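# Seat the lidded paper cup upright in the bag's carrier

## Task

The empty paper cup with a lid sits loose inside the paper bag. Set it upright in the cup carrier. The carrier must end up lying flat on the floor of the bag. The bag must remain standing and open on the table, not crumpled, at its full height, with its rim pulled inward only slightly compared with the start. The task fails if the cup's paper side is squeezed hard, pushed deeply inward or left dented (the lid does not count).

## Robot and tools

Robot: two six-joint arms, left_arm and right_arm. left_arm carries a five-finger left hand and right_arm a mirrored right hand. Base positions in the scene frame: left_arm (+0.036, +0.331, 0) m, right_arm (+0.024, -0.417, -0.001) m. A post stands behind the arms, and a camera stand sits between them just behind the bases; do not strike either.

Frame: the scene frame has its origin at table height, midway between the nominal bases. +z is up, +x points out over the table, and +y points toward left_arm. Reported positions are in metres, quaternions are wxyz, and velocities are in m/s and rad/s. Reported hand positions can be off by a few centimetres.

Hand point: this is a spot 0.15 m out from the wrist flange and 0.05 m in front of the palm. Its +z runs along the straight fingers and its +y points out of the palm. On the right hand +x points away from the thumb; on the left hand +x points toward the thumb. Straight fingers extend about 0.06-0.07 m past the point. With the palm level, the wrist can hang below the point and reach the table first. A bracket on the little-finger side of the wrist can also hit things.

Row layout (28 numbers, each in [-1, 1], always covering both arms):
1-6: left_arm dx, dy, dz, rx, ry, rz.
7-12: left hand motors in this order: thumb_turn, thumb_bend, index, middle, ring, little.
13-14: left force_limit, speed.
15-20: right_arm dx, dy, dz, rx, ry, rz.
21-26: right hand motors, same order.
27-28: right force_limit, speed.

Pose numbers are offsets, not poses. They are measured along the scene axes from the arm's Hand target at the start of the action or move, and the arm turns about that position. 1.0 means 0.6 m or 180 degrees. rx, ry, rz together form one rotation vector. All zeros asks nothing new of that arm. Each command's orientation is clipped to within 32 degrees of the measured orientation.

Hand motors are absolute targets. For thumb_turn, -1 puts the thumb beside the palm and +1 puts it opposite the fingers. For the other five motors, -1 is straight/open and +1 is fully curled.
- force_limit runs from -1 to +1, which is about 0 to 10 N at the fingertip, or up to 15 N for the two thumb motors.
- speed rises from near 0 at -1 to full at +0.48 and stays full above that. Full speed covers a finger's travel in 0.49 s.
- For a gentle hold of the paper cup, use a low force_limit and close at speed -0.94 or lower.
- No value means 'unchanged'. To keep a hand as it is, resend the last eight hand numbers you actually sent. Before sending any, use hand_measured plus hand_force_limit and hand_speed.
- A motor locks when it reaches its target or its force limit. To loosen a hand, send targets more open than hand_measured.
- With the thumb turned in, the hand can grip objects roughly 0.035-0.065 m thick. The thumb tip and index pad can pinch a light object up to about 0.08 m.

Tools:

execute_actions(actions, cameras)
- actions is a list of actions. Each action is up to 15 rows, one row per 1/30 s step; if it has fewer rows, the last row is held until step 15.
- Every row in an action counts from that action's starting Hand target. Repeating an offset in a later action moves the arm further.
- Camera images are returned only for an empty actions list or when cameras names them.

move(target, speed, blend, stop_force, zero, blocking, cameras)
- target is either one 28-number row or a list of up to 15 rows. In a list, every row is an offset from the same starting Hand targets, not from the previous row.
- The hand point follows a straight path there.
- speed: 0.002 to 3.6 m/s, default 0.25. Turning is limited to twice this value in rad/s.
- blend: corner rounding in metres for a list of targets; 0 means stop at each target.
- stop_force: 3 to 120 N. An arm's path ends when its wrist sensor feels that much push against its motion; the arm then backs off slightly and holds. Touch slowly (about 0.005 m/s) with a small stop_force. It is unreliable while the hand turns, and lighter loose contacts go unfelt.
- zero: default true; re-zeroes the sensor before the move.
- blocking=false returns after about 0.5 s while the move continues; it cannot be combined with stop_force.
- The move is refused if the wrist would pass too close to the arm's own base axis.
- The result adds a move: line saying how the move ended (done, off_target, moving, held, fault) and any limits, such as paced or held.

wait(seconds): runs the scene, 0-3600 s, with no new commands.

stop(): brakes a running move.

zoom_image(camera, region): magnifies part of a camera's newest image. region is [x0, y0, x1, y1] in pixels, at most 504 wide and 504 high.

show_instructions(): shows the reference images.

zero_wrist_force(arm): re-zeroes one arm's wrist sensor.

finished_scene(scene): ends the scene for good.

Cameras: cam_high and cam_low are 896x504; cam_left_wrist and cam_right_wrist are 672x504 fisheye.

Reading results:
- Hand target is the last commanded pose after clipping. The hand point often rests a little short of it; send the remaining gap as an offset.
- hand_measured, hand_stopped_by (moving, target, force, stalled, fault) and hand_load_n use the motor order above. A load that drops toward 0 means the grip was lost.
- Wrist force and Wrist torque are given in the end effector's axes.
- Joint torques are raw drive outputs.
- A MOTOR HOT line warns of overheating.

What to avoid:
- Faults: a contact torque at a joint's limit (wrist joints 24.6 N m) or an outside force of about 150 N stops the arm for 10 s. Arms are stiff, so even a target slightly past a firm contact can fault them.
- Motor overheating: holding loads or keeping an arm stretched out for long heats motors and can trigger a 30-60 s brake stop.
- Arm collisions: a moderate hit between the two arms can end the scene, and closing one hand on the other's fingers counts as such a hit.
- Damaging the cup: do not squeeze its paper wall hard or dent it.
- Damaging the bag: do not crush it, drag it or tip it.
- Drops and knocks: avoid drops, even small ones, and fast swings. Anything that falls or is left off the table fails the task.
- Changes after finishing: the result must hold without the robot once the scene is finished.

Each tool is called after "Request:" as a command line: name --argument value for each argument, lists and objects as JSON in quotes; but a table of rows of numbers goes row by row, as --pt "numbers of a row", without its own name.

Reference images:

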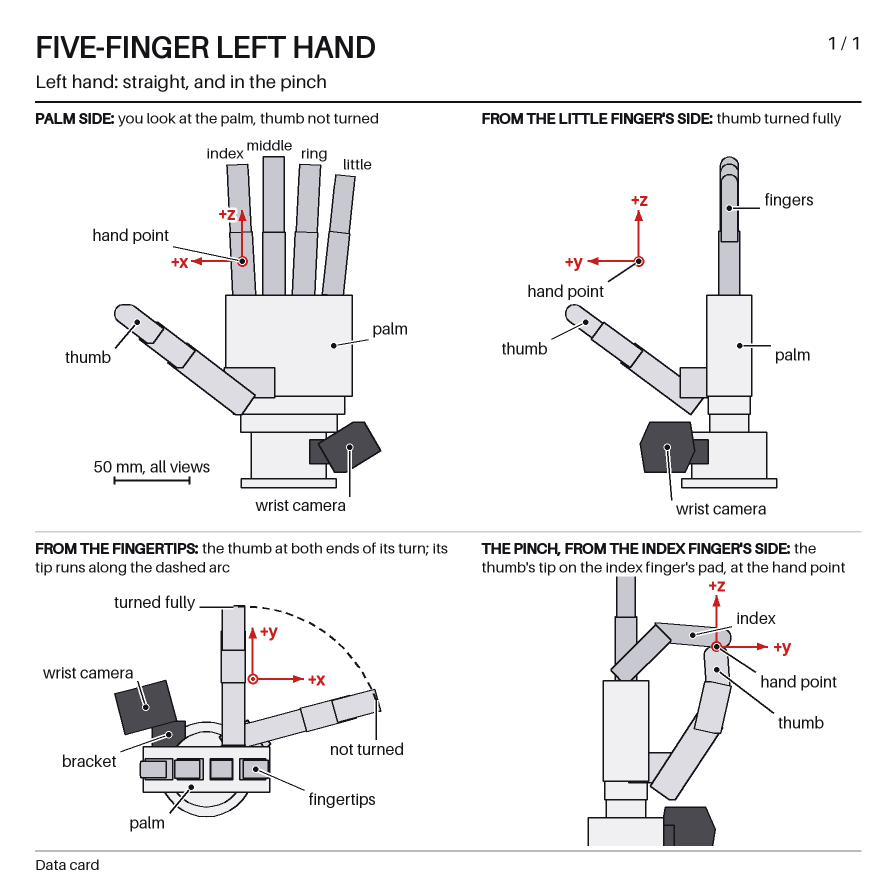

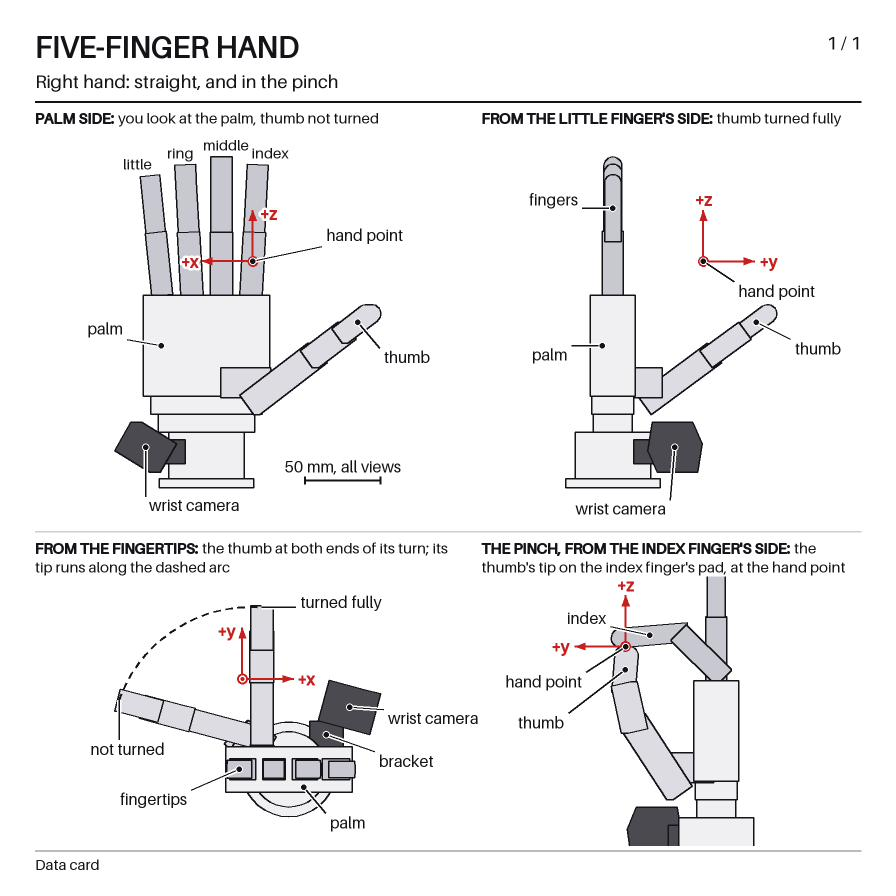

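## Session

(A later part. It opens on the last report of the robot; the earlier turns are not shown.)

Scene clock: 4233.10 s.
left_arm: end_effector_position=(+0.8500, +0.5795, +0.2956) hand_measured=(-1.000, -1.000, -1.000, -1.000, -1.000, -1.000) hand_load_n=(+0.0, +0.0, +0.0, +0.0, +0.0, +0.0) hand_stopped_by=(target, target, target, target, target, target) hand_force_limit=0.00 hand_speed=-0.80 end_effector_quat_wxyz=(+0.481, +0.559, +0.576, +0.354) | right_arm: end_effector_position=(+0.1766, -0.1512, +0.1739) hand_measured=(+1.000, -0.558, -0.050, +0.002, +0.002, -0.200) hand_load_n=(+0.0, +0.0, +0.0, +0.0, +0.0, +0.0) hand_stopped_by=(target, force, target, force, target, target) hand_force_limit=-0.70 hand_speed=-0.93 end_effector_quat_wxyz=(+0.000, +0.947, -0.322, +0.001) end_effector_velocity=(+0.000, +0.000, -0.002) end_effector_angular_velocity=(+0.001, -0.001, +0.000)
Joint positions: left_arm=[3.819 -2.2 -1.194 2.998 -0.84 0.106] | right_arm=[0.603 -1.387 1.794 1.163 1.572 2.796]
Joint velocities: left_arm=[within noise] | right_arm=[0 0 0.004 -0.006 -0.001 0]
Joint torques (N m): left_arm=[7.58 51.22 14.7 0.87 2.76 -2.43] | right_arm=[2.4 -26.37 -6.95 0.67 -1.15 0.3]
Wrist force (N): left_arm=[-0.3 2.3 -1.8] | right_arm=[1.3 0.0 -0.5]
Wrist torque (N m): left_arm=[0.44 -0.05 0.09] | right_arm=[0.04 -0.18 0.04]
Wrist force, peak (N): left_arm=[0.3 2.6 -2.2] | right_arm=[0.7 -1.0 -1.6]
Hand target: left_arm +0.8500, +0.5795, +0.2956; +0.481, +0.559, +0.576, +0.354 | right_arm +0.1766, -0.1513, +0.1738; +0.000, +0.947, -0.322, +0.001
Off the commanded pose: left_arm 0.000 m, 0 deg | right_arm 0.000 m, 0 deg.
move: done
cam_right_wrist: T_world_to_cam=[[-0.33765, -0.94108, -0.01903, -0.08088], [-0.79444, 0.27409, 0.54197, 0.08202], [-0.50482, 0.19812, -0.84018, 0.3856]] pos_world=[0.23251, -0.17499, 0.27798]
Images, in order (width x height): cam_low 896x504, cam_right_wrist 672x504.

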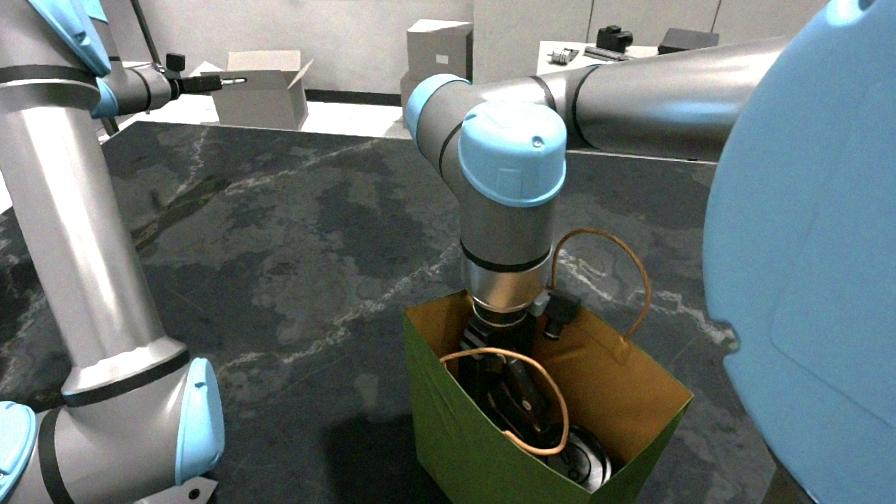

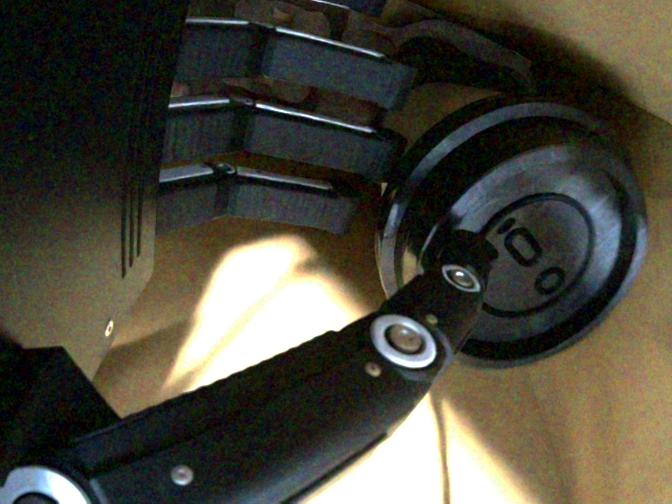

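Request:
zoom_image --camera "cam_low" --region '[500, 400, 640, 504]'

Request:
zoom_image --camera "cam_right_wrist" --region '[372, 80, 672, 400]'

Scaled by 3.600 from the camera's image (finer frame: 1280x720).

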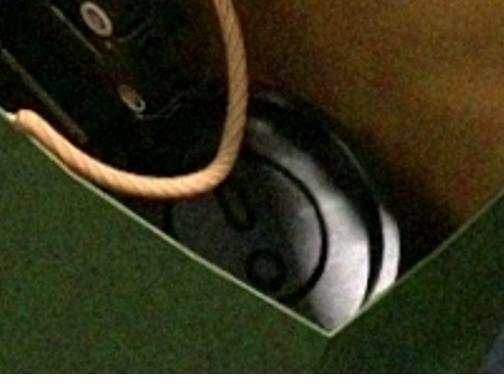

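Scaled by 1.575 from the camera's image (finer frame: 960x720).

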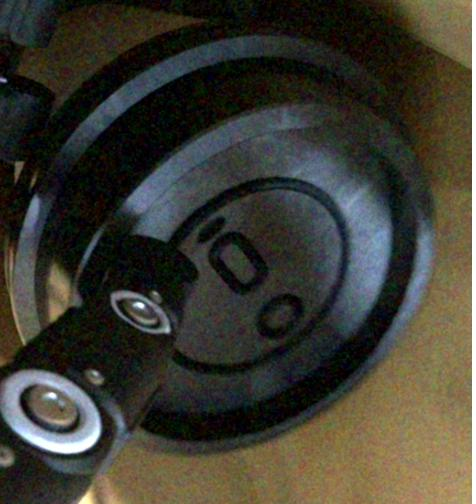

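Request:
move --target '[0,0,0,0,0,0,-1,-1,-1,-1,-1,-1,0,-0.8,0,0,0,0,0,0,1,-0.25,-0.05,0.002,0.002,-0.2,-0.6,-0.94]' --cameras '["cam_right_wrist","cam_low","cam_high"]'

Request:
zoom_image --camera "cam_right_wrist" --region '[372, 80, 672, 400]'

Request:
zoom_image --camera "cam_low" --region '[500, 400, 640, 504]'

Scene clock: 4290.47 s.
left_arm: end_effector_position=(+0.8500, +0.5795, +0.2956) hand_measured=(-1.000, -1.000, -1.000, -1.000, -1.000, -1.000) hand_load_n=(+0.0, +0.0, +0.0, +0.0, +0.0, +0.0) hand_stopped_by=(target, target, target, target, target, target) hand_force_limit=0.00 hand_speed=-0.80 end_effector_quat_wxyz=(+0.481, +0.559, +0.576, +0.354) | right_arm: end_effector_position=(+0.1766, -0.1513, +0.1738) hand_measured=(+1.000, -0.250, -0.050, +0.002, +0.002, -0.200) hand_load_n=(+0.0, +0.0, +0.0, +0.0, +0.0, +0.0) hand_stopped_by=(target, target, target, force, target, target) hand_force_limit=-0.60 hand_speed=-0.94 end_effector_quat_wxyz=(+0.000, +0.947, -0.322, +0.001)
Joint positions: left_arm=[3.819 -2.2 -1.194 2.998 -0.84 0.106] | right_arm=[0.603 -1.387 1.794 1.162 1.572 2.796]
Joint torques (N m): left_arm=[7.95 51.43 13.95 0.9 2.89 -2.44] | right_arm=[-7.87 -18.58 -6.14 1.03 2.57 -1.44]
Wrist force (N): left_arm=[0.0 2.4 -2.1] | right_arm=[1.1 0.1 -0.6]
Wrist torque (N m): left_arm=[0.47 -0.09 0.10] | right_arm=[0.06 -0.15 0.03]
Wrist force, peak (N): left_arm=[0.4 2.7 -2.1] | right_arm=[1.6 0.1 -0.4]
Hand target: left_arm +0.8500, +0.5795, +0.2956; +0.481, +0.559, +0.576, +0.354 | right_arm +0.1766, -0.1513, +0.1738; +0.000, +0.947, -0.322, +0.001
Off the commanded pose: left_arm 0.000 m, 0 deg | right_arm 0.000 m, 0 deg.
move: done
cam_right_wrist: T_world_to_cam=[[-0.33769, -0.94107, -0.01885, -0.08096], [-0.79435, 0.27418, 0.54207, 0.08196], [-0.50495, 0.19803, -0.84013, 0.38547]] pos_world=[0.23241, -0.17499, 0.27788]
Images, in order (width x height): cam_high 896x504, cam_low 896x504, cam_right_wrist 672x504.

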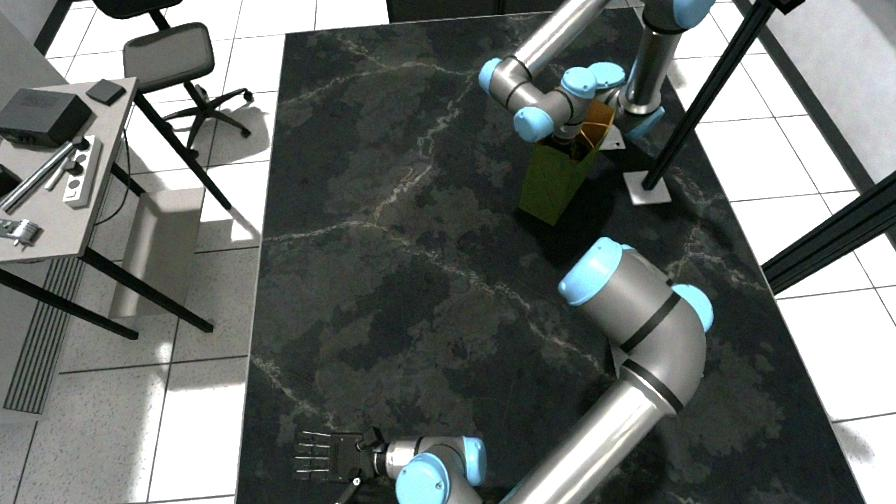

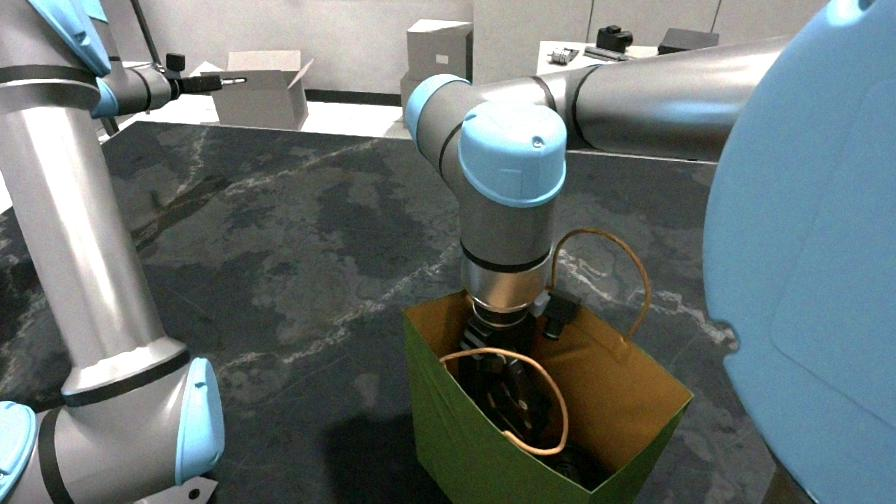

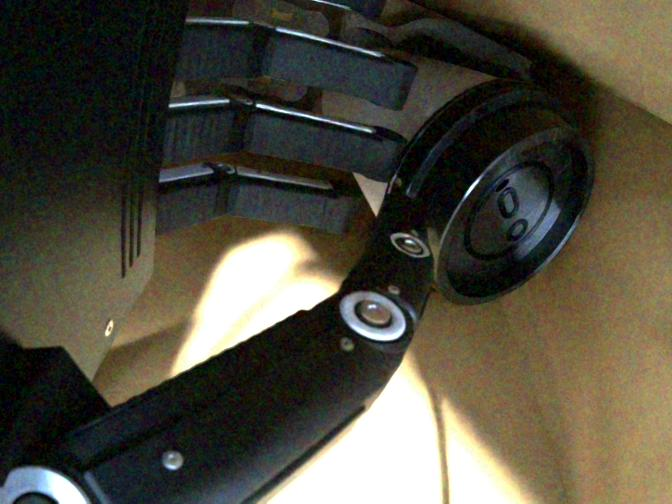

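Scaled by 1.575 from the camera's image (finer frame: 960x720).

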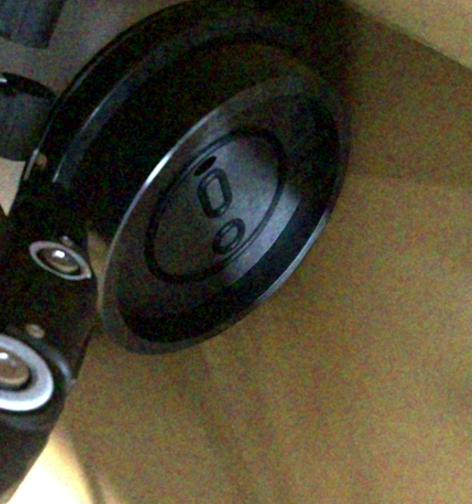

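Scaled by 3.600 from the camera's image (finer frame: 1280x720).

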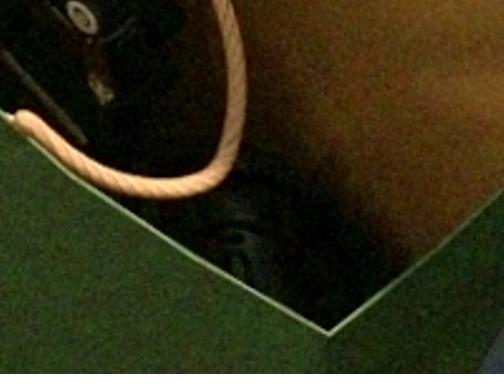

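Request:
move --target '[0,0,0,0,0,0,-1,-1,-1,-1,-1,-1,0,-0.8,0,0,0,0,0,0,1,-1,-0.05,0.002,0.002,-0.2,-0.6,-0.85]' --cameras '["cam_right_wrist","cam_low"]'

Request:
zoom_image --camera "cam_right_wrist" --region '[272, 0, 672, 400]'

Request:
zoom_image --camera "cam_low" --region '[500, 400, 640, 504]'

Scene clock: 4341.37 s.
left_arm: end_effector_position=(+0.8500, +0.5795, +0.2956) hand_measured=(-1.000, -1.000, -1.000, -1.000, -1.000, -1.000) hand_load_n=(+0.0, +0.0, +0.0, +0.0, +0.0, +0.0) hand_stopped_by=(target, target, target, target, target, target) hand_force_limit=0.00 hand_speed=-0.80 end_effector_quat_wxyz=(+0.481, +0.559, +0.576, +0.354) | right_arm: end_effector_position=(+0.1766, -0.1513, +0.1738) hand_measured=(+1.000, -1.000, -0.050, +0.002, +0.002, -0.200) hand_load_n=(+0.0, +0.0, +0.0, +0.0, +0.0, +0.0) hand_stopped_by=(target, target, target, force, target, target) hand_force_limit=-0.60 hand_speed=-0.85 end_effector_quat_wxyz=(+0.000, +0.947, -0.322, +0.001)
Joint positions: left_arm=[3.819 -2.2 -1.194 2.998 -0.84 0.106] | right_arm=[0.603 -1.387 1.794 1.162 1.572 2.796]
Joint torques (N m): left_arm=[7.93 51.61 14.93 0.82 2.94 -2.47] | right_arm=[-7.4 -21.37 -7.34 1.29 2.29 -1.26]
Wrist force (N): left_arm=[-0.1 2.2 -1.6] | right_arm=[0.7 0.0 -0.7]
Wrist torque (N m): left_arm=[0.42 -0.06 0.10] | right_arm=[0.06 -0.08 0.00]
Wrist force, peak (N): left_arm=[0.1 2.7 -2.1] | right_arm=[1.4 0.2 -0.8]
Hand target: left_arm +0.8500, +0.5795, +0.2956; +0.481, +0.559, +0.576, +0.354 | right_arm +0.1766, -0.1513, +0.1738; +0.000, +0.947, -0.322, +0.001
Off the commanded pose: left_arm 0.000 m, 0 deg | right_arm 0.000 m, 0 deg.
move: done
cam_right_wrist: T_world_to_cam=[[-0.33769, -0.94107, -0.01885, -0.08096], [-0.79435, 0.27418, 0.54207, 0.08196], [-0.50495, 0.19803, -0.84013, 0.38547]] pos_world=[0.23241, -0.17499, 0.27788]
Images, in order (width x height): cam_low 896x504, cam_right_wrist 672x504.

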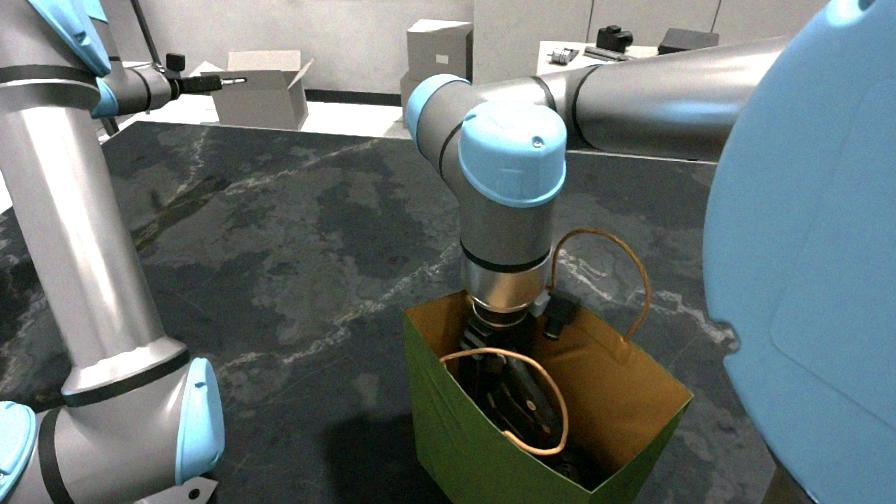

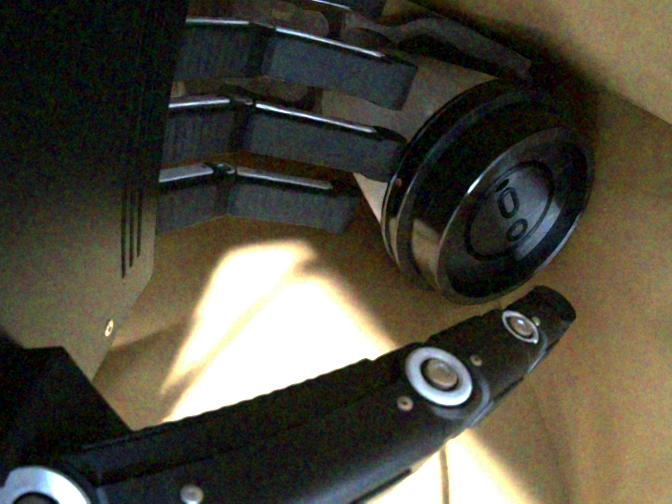

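Scaled by 1.260 from the camera's image (finer frame: 960x720).

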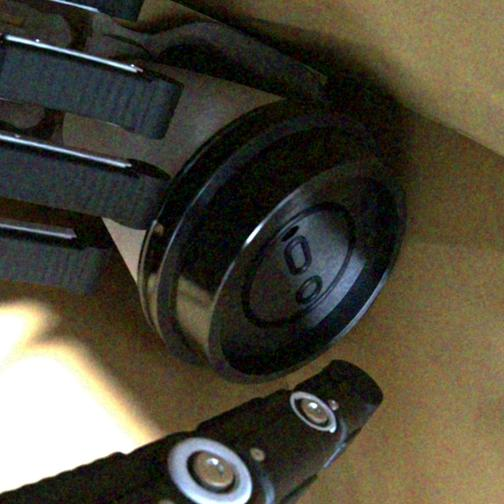

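Scaled by 3.600 from the camera's image (finer frame: 1280x720).

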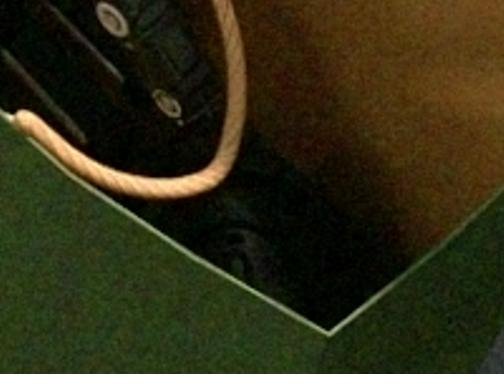

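Request:
move --target '[0,0,0,0,0,0,-1,-1,-1,-1,-1,-1,0,-0.8,0,0,0,0,0,0,1,-1,-0.8,-0.8,-0.8,-0.8,-0.6,-0.8]' --cameras '["cam_right_wrist"]'

Request:
zoom_image --camera "cam_right_wrist" --region '[222, 0, 672, 400]'

Scene clock: 4383.40 s.
left_arm: end_effector_position=(+0.8500, +0.5795, +0.2956) hand_measured=(-1.000, -1.000, -1.000, -1.000, -1.000, -1.000) hand_load_n=(+0.0, +0.0, +0.0, +0.0, +0.0, +0.0) hand_stopped_by=(target, target, target, target, target, target) hand_force_limit=0.00 hand_speed=-0.80 end_effector_quat_wxyz=(+0.481, +0.559, +0.576, +0.354) | right_arm: end_effector_position=(+0.1766, -0.1513, +0.1738) hand_measured=(+1.000, -1.000, -0.800, -0.800, -0.800, -0.800) hand_load_n=(+0.0, -0.5, +0.0, +0.0, +0.0, +0.0) hand_stopped_by=(target, target, target, target, target, target) hand_force_limit=-0.60 hand_speed=-0.80 end_effector_quat_wxyz=(+0.000, +0.947, -0.322, +0.001)
Joint positions: left_arm=[3.819 -2.2 -1.194 2.998 -0.84 0.106] | right_arm=[0.603 -1.387 1.794 1.162 1.572 2.796]
Joint torques (N m): left_arm=[8.21 51.71 14.12 0.94 2.86 -2.6] | right_arm=[-6.69 -22.86 -7.76 1.56 2.17 -0.96]
Wrist force (N): left_arm=[0.1 2.5 -2.1] | right_arm=[0.9 0.1 -0.2]
Wrist torque (N m): left_arm=[0.48 -0.11 0.11] | right_arm=[0.02 -0.12 0.03]
Wrist force, peak (N): left_arm=[0.2 2.6 -2.3] | right_arm=[1.6 0.3 -0.5]
Hand target: left_arm +0.8500, +0.5795, +0.2956; +0.481, +0.559, +0.576, +0.354 | right_arm +0.1766, -0.1513, +0.1738; +0.000, +0.947, -0.322, +0.001
Off the commanded pose: left_arm 0.000 m, 0 deg | right_arm 0.000 m, 0 deg.
move: done
cam_right_wrist: T_world_to_cam=[[-0.33769, -0.94107, -0.01885, -0.08096], [-0.79435, 0.27418, 0.54207, 0.08196], [-0.50495, 0.19803, -0.84013, 0.38547]] pos_world=[0.23241, -0.17499, 0.27788]

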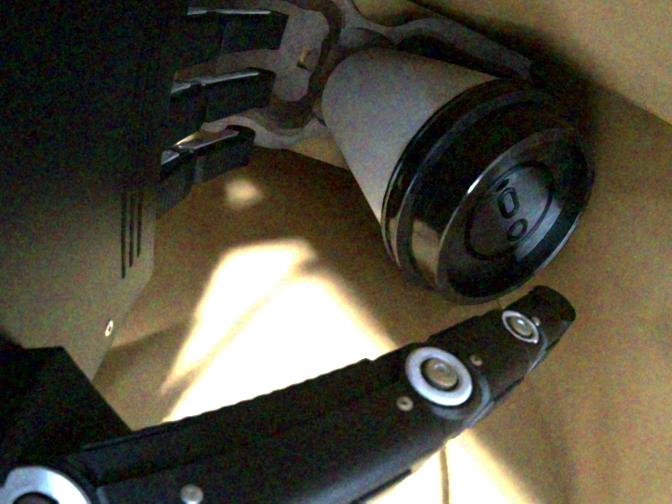

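Scaled by 1.120 from the camera's image (finer frame: 960x720).

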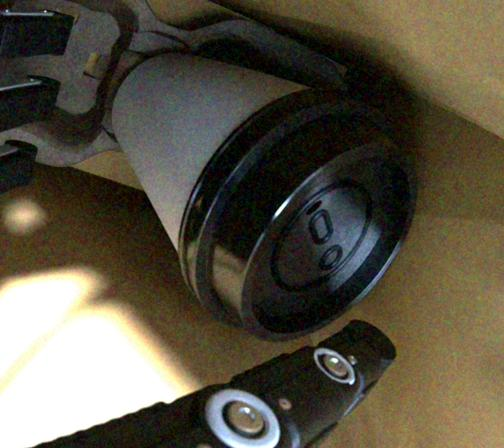

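Request:
move --pt "0 0 0 0 0 0 -1 -1 -1 -1 -1 -1 0 -0.8 0 0 -0.04 0 0 0 1 -1 -0.35 -0.55 -0.35 -0.75 -0.6 -0.8" --pt "0 0 0 0 0 0 -1 -1 -1 -1 -1 -1 0 -0.8 -0.012 -0.016 -0.04 0 0 0 1 -1 -0.35 -0.55 -0.35 -0.75 -0.6 -0.8" --speed 0.03 --stop_force 3 --cameras '["cam_right_wrist"]'

Request:
zoom_image --camera "cam_right_wrist" --region '[222, 0, 672, 400]'

Scene clock: 4448.67 s.
left_arm: end_effector_position=(+0.8500, +0.5795, +0.2956) hand_measured=(-1.000, -1.000, -1.000, -1.000, -1.000, -1.000) hand_load_n=(+0.0, +0.0, +0.0, +0.0, +0.0, +0.0) hand_stopped_by=(target, target, target, target, target, target) hand_force_limit=0.00 hand_speed=-0.80 end_effector_quat_wxyz=(+0.481, +0.559, +0.576, +0.354) | right_arm: end_effector_position=(+0.1694, -0.1609, +0.1498) hand_measured=(+1.000, -1.000, -0.350, -0.550, -0.350, -0.750) hand_load_n=(+0.0, +0.0, +0.0, +0.0, +0.0, +0.0) hand_stopped_by=(target, target, target, target, target, target) hand_force_limit=-0.60 hand_speed=-0.80 end_effector_quat_wxyz=(+0.000, +0.947, -0.322, +0.001)
Joint positions: left_arm=[3.819 -2.2 -1.194 2.998 -0.84 0.106] | right_arm=[0.59 -1.39 1.866 1.094 1.572 2.783]
Joint torques (N m): left_arm=[7.99 51.64 14.52 0.85 2.95 -2.51] | right_arm=[8.27 -14.83 -23.87 3.64 -0.92 1.16]
Wrist force (N): left_arm=[0.2 2.2 -2.0] | right_arm=[1.0 0.1 -0.5]
Wrist torque (N m): left_arm=[0.44 -0.12 0.12] | right_arm=[0.06 -0.14 0.12]
Wrist force, peak (N): left_arm=[0.5 2.6 -2.3] | right_arm=[1.4 -0.1 -0.9]
Hand target: left_arm +0.8500, +0.5795, +0.2956; +0.481, +0.559, +0.576, +0.354 | right_arm +0.1694, -0.1609, +0.1498; +0.000, +0.947, -0.322, +0.001
Off the commanded pose: left_arm 0.000 m, 0 deg | right_arm 0.000 m, 0 deg.
move: done
cam_right_wrist: T_world_to_cam=[[-0.33766, -0.94108, -0.01887, -0.09288], [-0.79439, 0.27416, 0.54202, 0.0919], [-0.50491, 0.19801, -0.84015, 0.36356]] pos_world=[0.22521, -0.18459, 0.25388]

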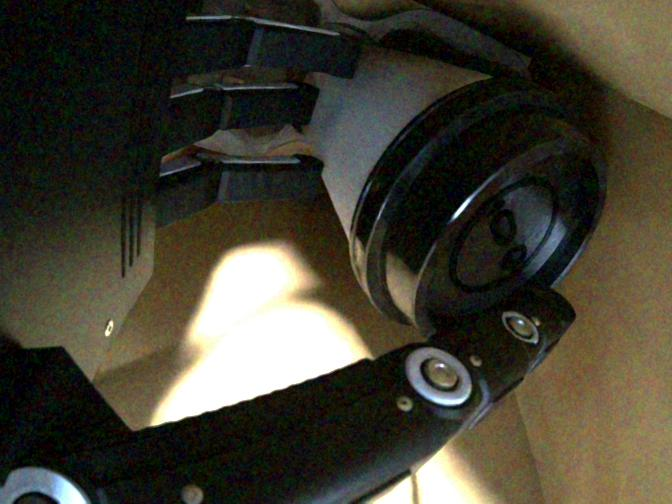

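Scaled by 1.120 from the camera's image (finer frame: 960x720).

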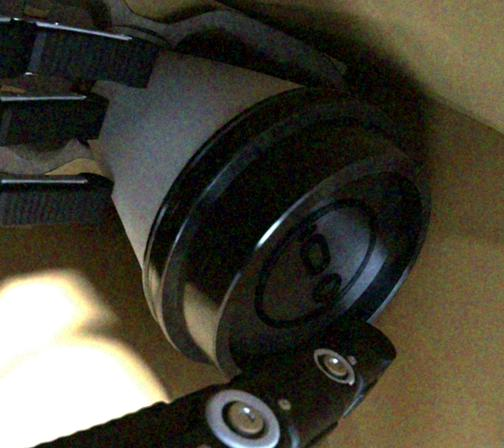

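Request:
move --target '[0,0,0,0,0,0,-1,-1,-1,-1,-1,-1,0,-0.8,-0.012,-0.016,0,0,0,0,1,-1,-0.35,-0.55,-0.35,-0.75,-0.6,-0.8]' --speed 0.012 --stop_force 3 --cameras '["cam_right_wrist","cam_low"]'

Request:
zoom_image --camera "cam_right_wrist" --region '[222, 0, 672, 400]'

Request:
zoom_image --camera "cam_low" --region '[360, 200, 660, 504]'

Scene clock: 4460.80 s.
left_arm: end_effector_position=(+0.8500, +0.5795, +0.2956) hand_measured=(-1.000, -1.000, -1.000, -1.000, -1.000, -1.000) hand_load_n=(+0.0, +0.0, +0.0, +0.0, +0.0, +0.0) hand_stopped_by=(target, target, target, target, target, target) hand_force_limit=0.00 hand_speed=-0.80 end_effector_quat_wxyz=(+0.481, +0.559, +0.576, +0.354) | right_arm: end_effector_position=(+0.1622, -0.1705, +0.1498) hand_measured=(+1.000, -1.000, -0.350, -0.550, -0.350, -0.750) hand_load_n=(+0.0, +0.0, +0.0, +0.0, +0.0, +0.0) hand_stopped_by=(target, target, target, target, target, target) hand_force_limit=-0.60 hand_speed=-0.80 end_effector_quat_wxyz=(+0.000, +0.947, -0.322, +0.001)
Joint positions: left_arm=[3.819 -2.2 -1.194 2.998 -0.84 0.106] | right_arm=[0.576 -1.419 1.901 1.088 1.572 2.769]
Joint torques (N m): left_arm=[8.46 51.26 14.97 0.83 3 -2.69] | right_arm=[8.84 -12.95 -23.17 3.16 -2.22 1.27]
Wrist force (N): left_arm=[0.0 2.4 -2.0] | right_arm=[1.0 -0.3 -0.5]
Wrist torque (N m): left_arm=[0.46 -0.09 0.10] | right_arm=[0.00 -0.14 0.16]
Wrist force, peak (N): left_arm=[0.0 2.8 -2.3] | right_arm=[1.5 0.1 -0.4]
Hand target: left_arm +0.8500, +0.5795, +0.2956; +0.481, +0.559, +0.576, +0.354 | right_arm +0.1622, -0.1705, +0.1498; +0.000, +0.947, -0.322, +0.001
Off the commanded pose: left_arm 0.000 m, 0 deg | right_arm 0.000 m, 0 deg.
move: done
cam_right_wrist: T_world_to_cam=[[-0.33769, -0.94107, -0.01885, -0.10434], [-0.79435, 0.27418, 0.54207, 0.0888], [-0.50495, 0.19803, -0.84013, 0.36183]] pos_world=[0.21801, -0.19419, 0.25388]
Images, in order (width x height): cam_low 896x504, cam_right_wrist 672x504.

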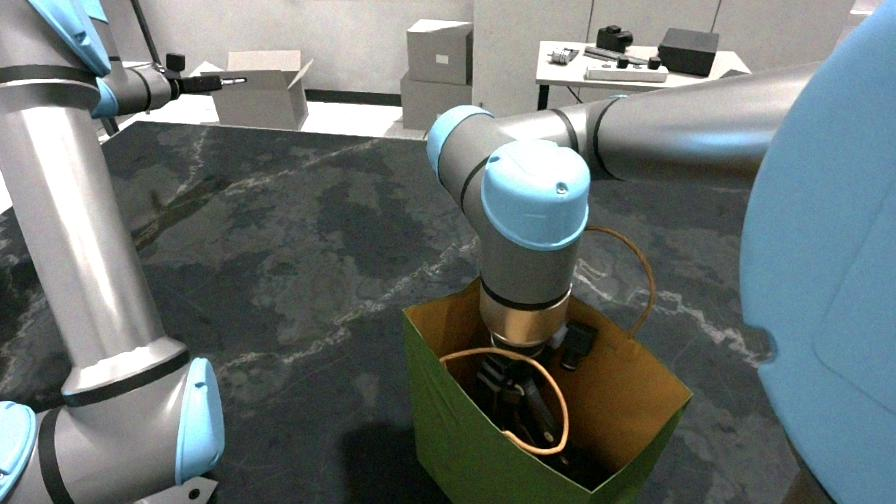

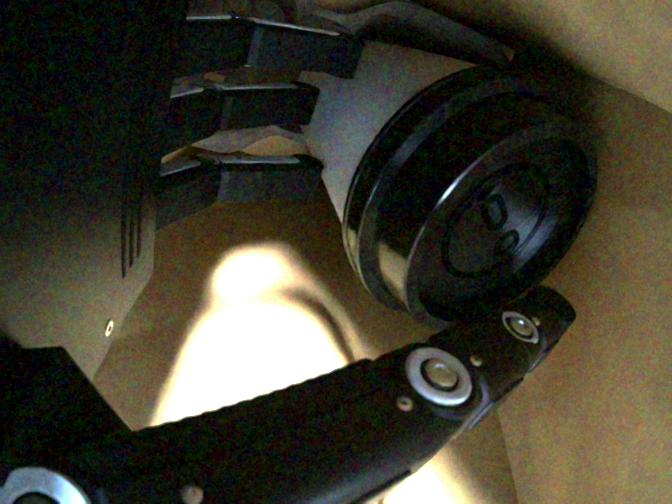

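Scaled by 1.120 from the camera's image (finer frame: 960x720).

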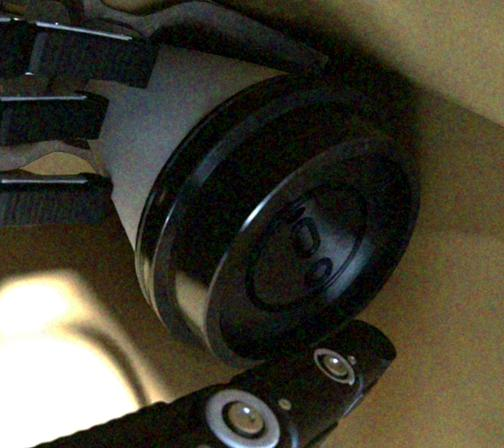

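Scaled by 1.658 from the camera's image (finer frame: 1280x720).

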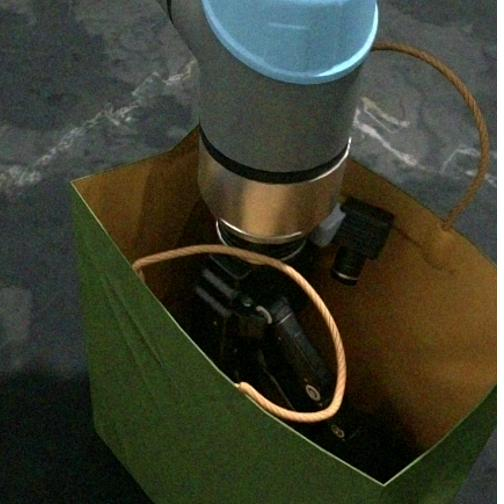

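Request:
move --target '[0,0,0,0,0,0,-1,-1,-1,-1,-1,-1,0,-0.8,-0.01,-0.0133,-0.01,0,0,0,1,-1,-0.35,-0.55,-0.35,-0.75,-0.6,-0.8]' --speed 0.012 --stop_force 3 --cameras '["cam_right_wrist","cam_low"]'

Request:
zoom_image --camera "cam_right_wrist" --region '[222, 0, 672, 400]'

Request:
zoom_image --camera "cam_low" --region '[360, 200, 660, 504]'

Scene clock: 4480.70 s.
left_arm: end_effector_position=(+0.8500, +0.5795, +0.2956) hand_measured=(-1.000, -1.000, -1.000, -1.000, -1.000, -1.000) hand_load_n=(+0.0, +0.0, +0.0, +0.0, -0.5, +0.0) hand_stopped_by=(target, target, target, target, target, target) hand_force_limit=0.00 hand_speed=-0.80 end_effector_quat_wxyz=(+0.481, +0.559, +0.576, +0.354) | right_arm: end_effector_position=(+0.1562, -0.1785, +0.1438) hand_measured=(+1.000, -1.000, -0.350, -0.550, -0.350, -0.750) hand_load_n=(+0.0, +0.0, +0.0, +0.0, +0.0, +0.0) hand_stopped_by=(target, target, target, target, target, target) hand_force_limit=-0.60 hand_speed=-0.80 end_effector_quat_wxyz=(+0.000, +0.947, -0.322, +0.001)
Joint positions: left_arm=[3.819 -2.2 -1.194 2.998 -0.84 0.106] | right_arm=[0.564 -1.436 1.938 1.068 1.572 2.757]
Joint torques (N m): left_arm=[7.86 50.62 14.84 0.84 3.08 -2.69] | right_arm=[7.92 -12.72 -22.3 3.78 -2.15 1.27]
Wrist force (N): left_arm=[0.2 2.6 -2.0] | right_arm=[0.7 -0.3 -1.2]
Wrist torque (N m): left_arm=[0.50 -0.12 0.11] | right_arm=[0.09 -0.09 0.17]
Wrist force, peak (N): left_arm=[0.1 2.5 -2.4] | right_arm=[0.7 -1.1 -1.4]
Hand target: left_arm +0.8500, +0.5795, +0.2956; +0.481, +0.559, +0.576, +0.354 | right_arm +0.1562, -0.1785, +0.1438; +0.000, +0.947, -0.322, +0.001
Off the commanded pose: left_arm 0.000 m, 0 deg | right_arm 0.000 m, 0 deg.
move: done
cam_right_wrist: T_world_to_cam=[[-0.33769, -0.94107, -0.01885, -0.11401], [-0.79435, 0.27418, 0.54207, 0.08948], [-0.50495, 0.19803, -0.84013, 0.35535]] pos_world=[0.21201, -0.20219, 0.24788]
Images, in order (width x height): cam_low 896x504, cam_right_wrist 672x504.

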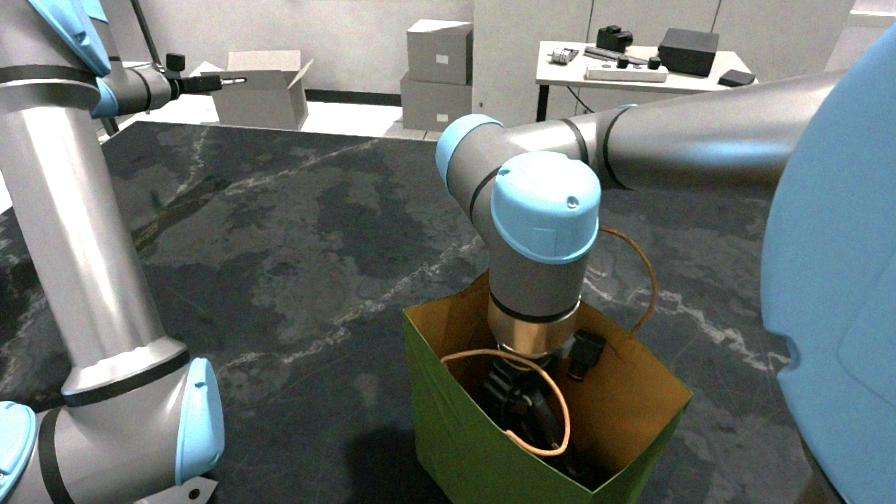

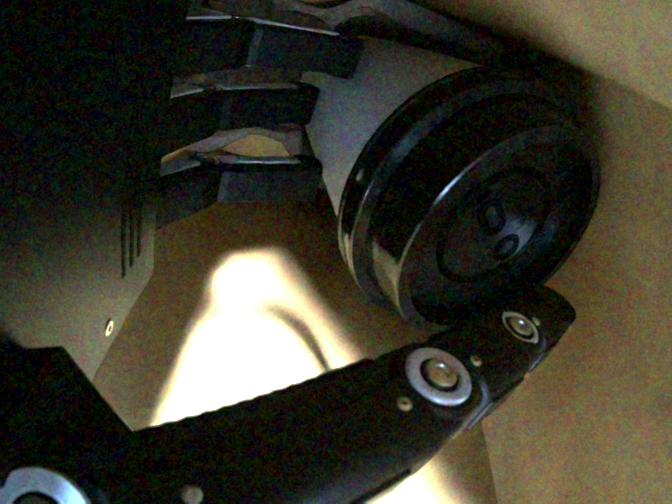

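Scaled by 1.120 from the camera's image (finer frame: 960x720).

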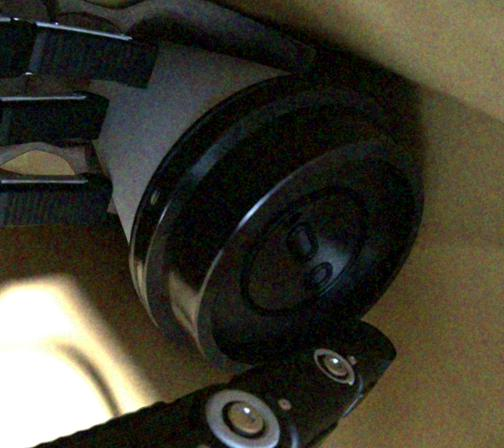

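Scaled by 1.658 from the camera's image (finer frame: 1280x720).

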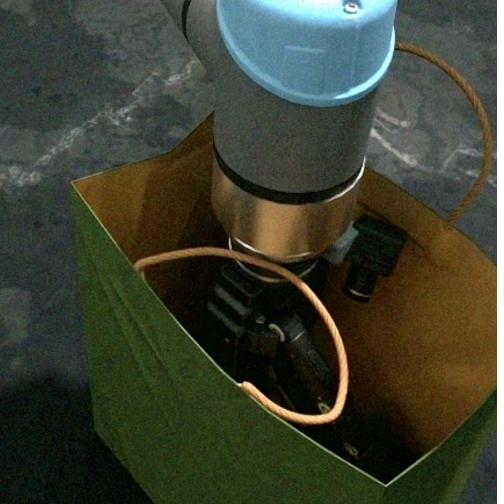

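Request:
move --target '[0,0,0,0,0,0,-1,-1,-1,-1,-1,-1,0,-0.8,0.012,0.016,0.02,0,0,0,1,-1,-0.45,-0.55,-0.45,-0.7,-0.6,-0.8]' --speed 0.02 --cameras '["cam_right_wrist","cam_low"]'

Request:
zoom_image --camera "cam_right_wrist" --region '[222, 0, 672, 400]'

Scene clock: 4517.20 s.
left_arm: end_effector_position=(+0.8500, +0.5795, +0.2956) hand_measured=(-1.000, -1.000, -1.000, -1.000, -1.000, -1.000) hand_load_n=(+0.0, +0.0, +0.0, +0.0, +0.0, +0.0) hand_stopped_by=(target, target, target, target, target, target) hand_force_limit=0.00 hand_speed=-0.80 end_effector_quat_wxyz=(+0.481, +0.559, +0.576, +0.354) | right_arm: end_effector_position=(+0.1634, -0.1688, +0.1559) hand_measured=(+1.000, -1.000, -0.450, -0.550, -0.450, -0.700) hand_load_n=(+0.0, +0.0, +0.0, +0.0, +0.0, +0.0) hand_stopped_by=(target, target, target, target, target, target) hand_force_limit=-0.60 hand_speed=-0.80 end_effector_quat_wxyz=(+0.000, +0.947, -0.322, +0.001) end_effector_velocity=(-0.001, -0.001, -0.002) end_effector_angular_velocity=(-0.001, +0.002, -0.001)
Joint positions: left_arm=[3.819 -2.2 -1.194 2.998 -0.84 0.106] | right_arm=[0.579 -1.42 1.885 1.105 1.572 2.772]
Joint velocities: left_arm=[within noise] | right_arm=[0 0.001 0.005 -0.004 0 0.001]
Joint torques (N m): left_arm=[8.15 51.44 13.99 0.83 2.96 -2.66] | right_arm=[-6.75 -25.75 -6.35 0.68 -1.09 -1.13]
Wrist force (N): left_arm=[0.2 2.4 -1.9] | right_arm=[0.9 0.0 -0.5]
Wrist torque (N m): left_arm=[0.46 -0.12 0.12] | right_arm=[0.04 -0.11 0.00]
Wrist force, peak (N): left_arm=[-0.1 2.7 -2.2] | right_arm=[0.8 -0.6 -1.4]
Hand target: left_arm +0.8500, +0.5795, +0.2956; +0.481, +0.559, +0.576, +0.354 | right_arm +0.1634, -0.1689, +0.1558; +0.000, +0.947, -0.322, +0.001
Off the commanded pose: left_arm 0.000 m, 0 deg | right_arm 0.000 m, 0 deg.
move: done
cam_right_wrist: T_world_to_cam=[[-0.33768, -0.94107, -0.01882, -0.10224], [-0.79431, 0.27417, 0.54213, 0.086], [-0.50503, 0.19802, -0.84008, 0.36715]] pos_world=[0.21921, -0.19249, 0.25988]
Images, in order (width x height): cam_low 896x504, cam_right_wrist 672x504.

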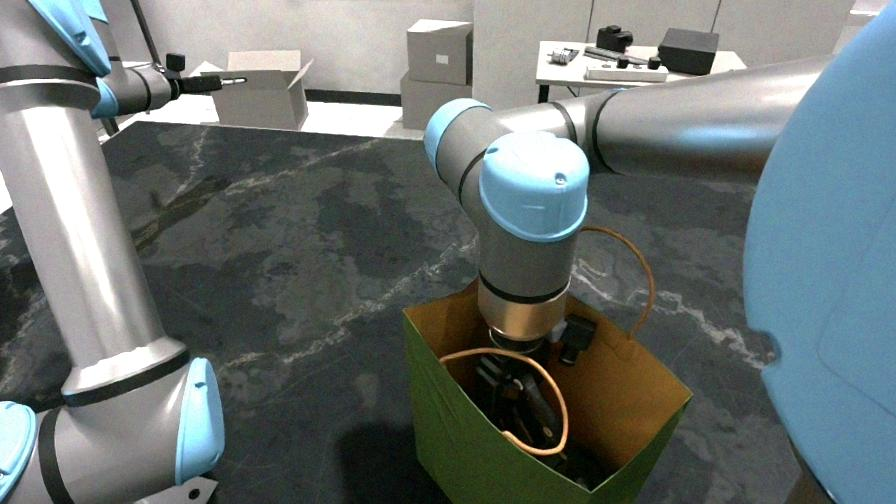

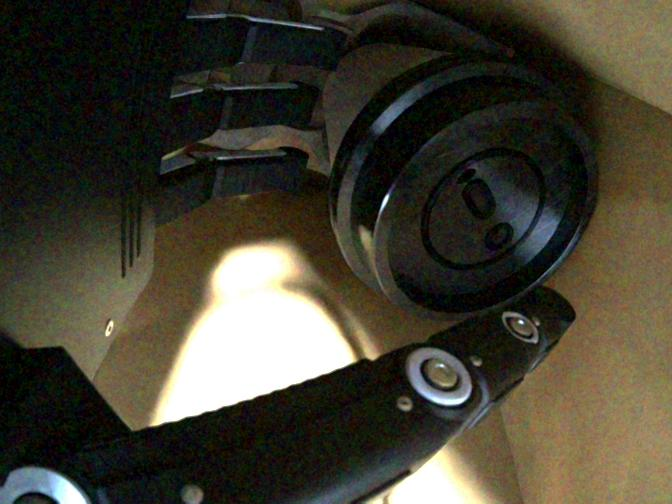

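Scaled by 1.120 from the camera's image (finer frame: 960x720).

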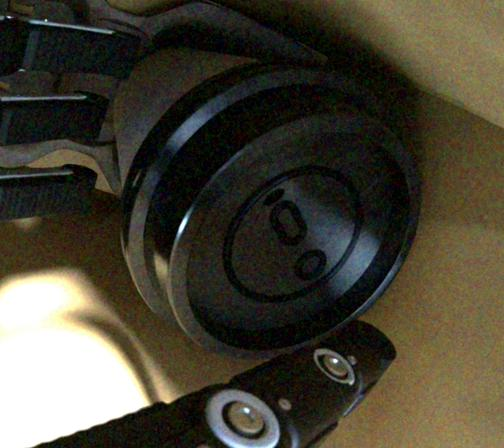

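Request:
move --target '[0,0,0,0,0,0,-1,-1,-1,-1,-1,-1,0,-0.8,0,0,-0.0667,0,0,0,1,-1,-0.3,-0.3,-0.3,-0.3,-0.6,-0.8]' --speed 0.012 --stop_force 4 --cameras '["cam_right_wrist","cam_low"]'

Request:
zoom_image --camera "cam_right_wrist" --region '[222, 0, 672, 400]'

Request:
zoom_image --camera "cam_low" --region '[360, 200, 660, 504]'

Scene clock: 4549.17 s.
left_arm: end_effector_position=(+0.8500, +0.5795, +0.2956) hand_measured=(-1.000, -1.000, -1.000, -1.000, -1.000, -1.000) hand_load_n=(+0.0, +0.0, +0.0, +0.0, +0.0, +0.0) hand_stopped_by=(target, target, target, target, target, target) hand_force_limit=0.00 hand_speed=-0.80 end_effector_quat_wxyz=(+0.481, +0.559, +0.576, +0.354) | right_arm: end_effector_position=(+0.1634, -0.1689, +0.1158) hand_measured=(+1.000, -1.000, -0.300, -0.300, -0.300, -0.300) hand_load_n=(+0.0, +0.0, -0.5, +0.5, +0.0, +0.0) hand_stopped_by=(target, target, target, target, target, target) hand_force_limit=-0.60 hand_speed=-0.80 end_effector_quat_wxyz=(+0.000, +0.947, -0.322, +0.001)
Joint positions: left_arm=[3.819 -2.2 -1.194 2.998 -0.84 0.106] | right_arm=[0.578 -1.371 1.943 0.998 1.572 2.772]
Joint torques (N m): left_arm=[7.39 50.83 15.07 0.8 3.08 -2.71] | right_arm=[-9.36 -28.06 -22.53 3.69 -0.25 -1.57]
Wrist force (N): left_arm=[-0.1 2.0 -1.9] | right_arm=[0.9 -0.6 -1.2]
Wrist torque (N m): left_arm=[0.40 -0.07 0.11] | right_arm=[0.04 -0.10 0.01]
Wrist force, peak (N): left_arm=[-0.1 2.8 -2.2] | right_arm=[1.2 -1.1 -1.0]
Hand target: left_arm +0.8500, +0.5795, +0.2956; +0.481, +0.559, +0.576, +0.354 | right_arm +0.1634, -0.1689, +0.1158; +0.000, +0.947, -0.322, +0.001
Off the commanded pose: left_arm 0.000 m, 0 deg | right_arm 0.000 m, 0 deg.
move: done
cam_right_wrist: T_world_to_cam=[[-0.33769, -0.94107, -0.01885, -0.10307], [-0.79435, 0.27418, 0.54207, 0.1078], [-0.50495, 0.19803, -0.84013, 0.33347]] pos_world=[0.21921, -0.19259, 0.21978]
Images, in order (width x height): cam_low 896x504, cam_right_wrist 672x504.

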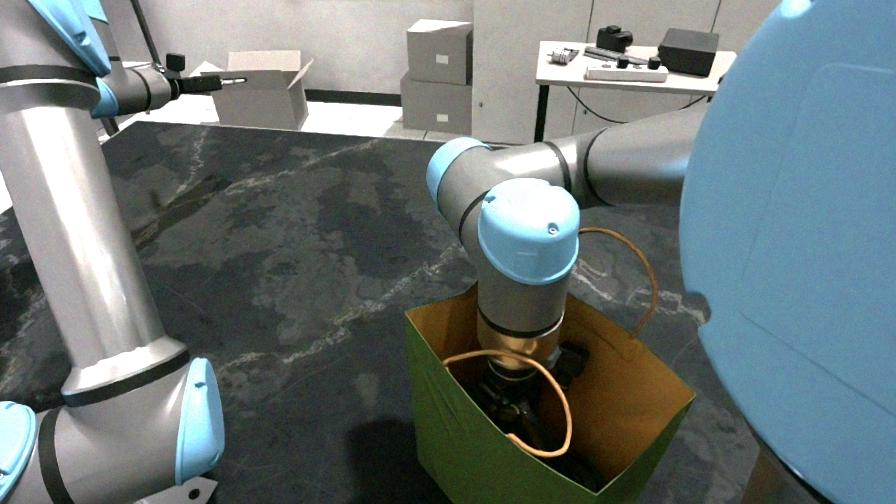

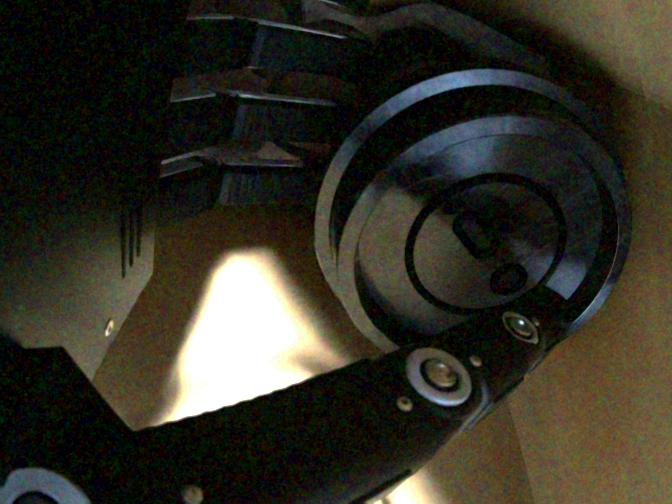

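Scaled by 1.120 from the camera's image (finer frame: 960x720).

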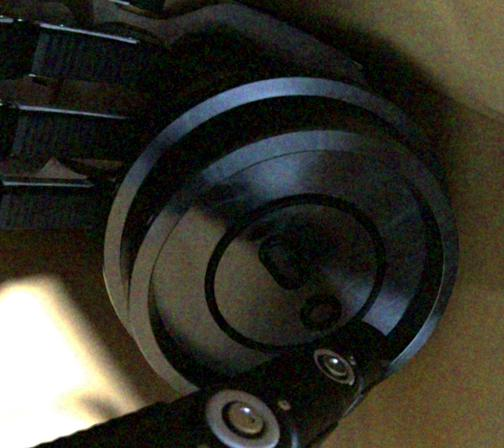

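Scaled by 1.658 from the camera's image (finer frame: 1280x720).

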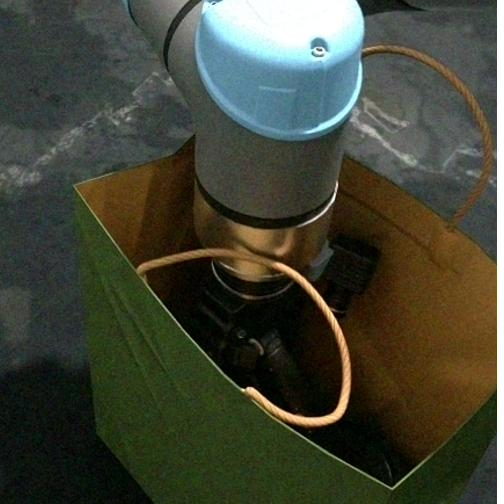

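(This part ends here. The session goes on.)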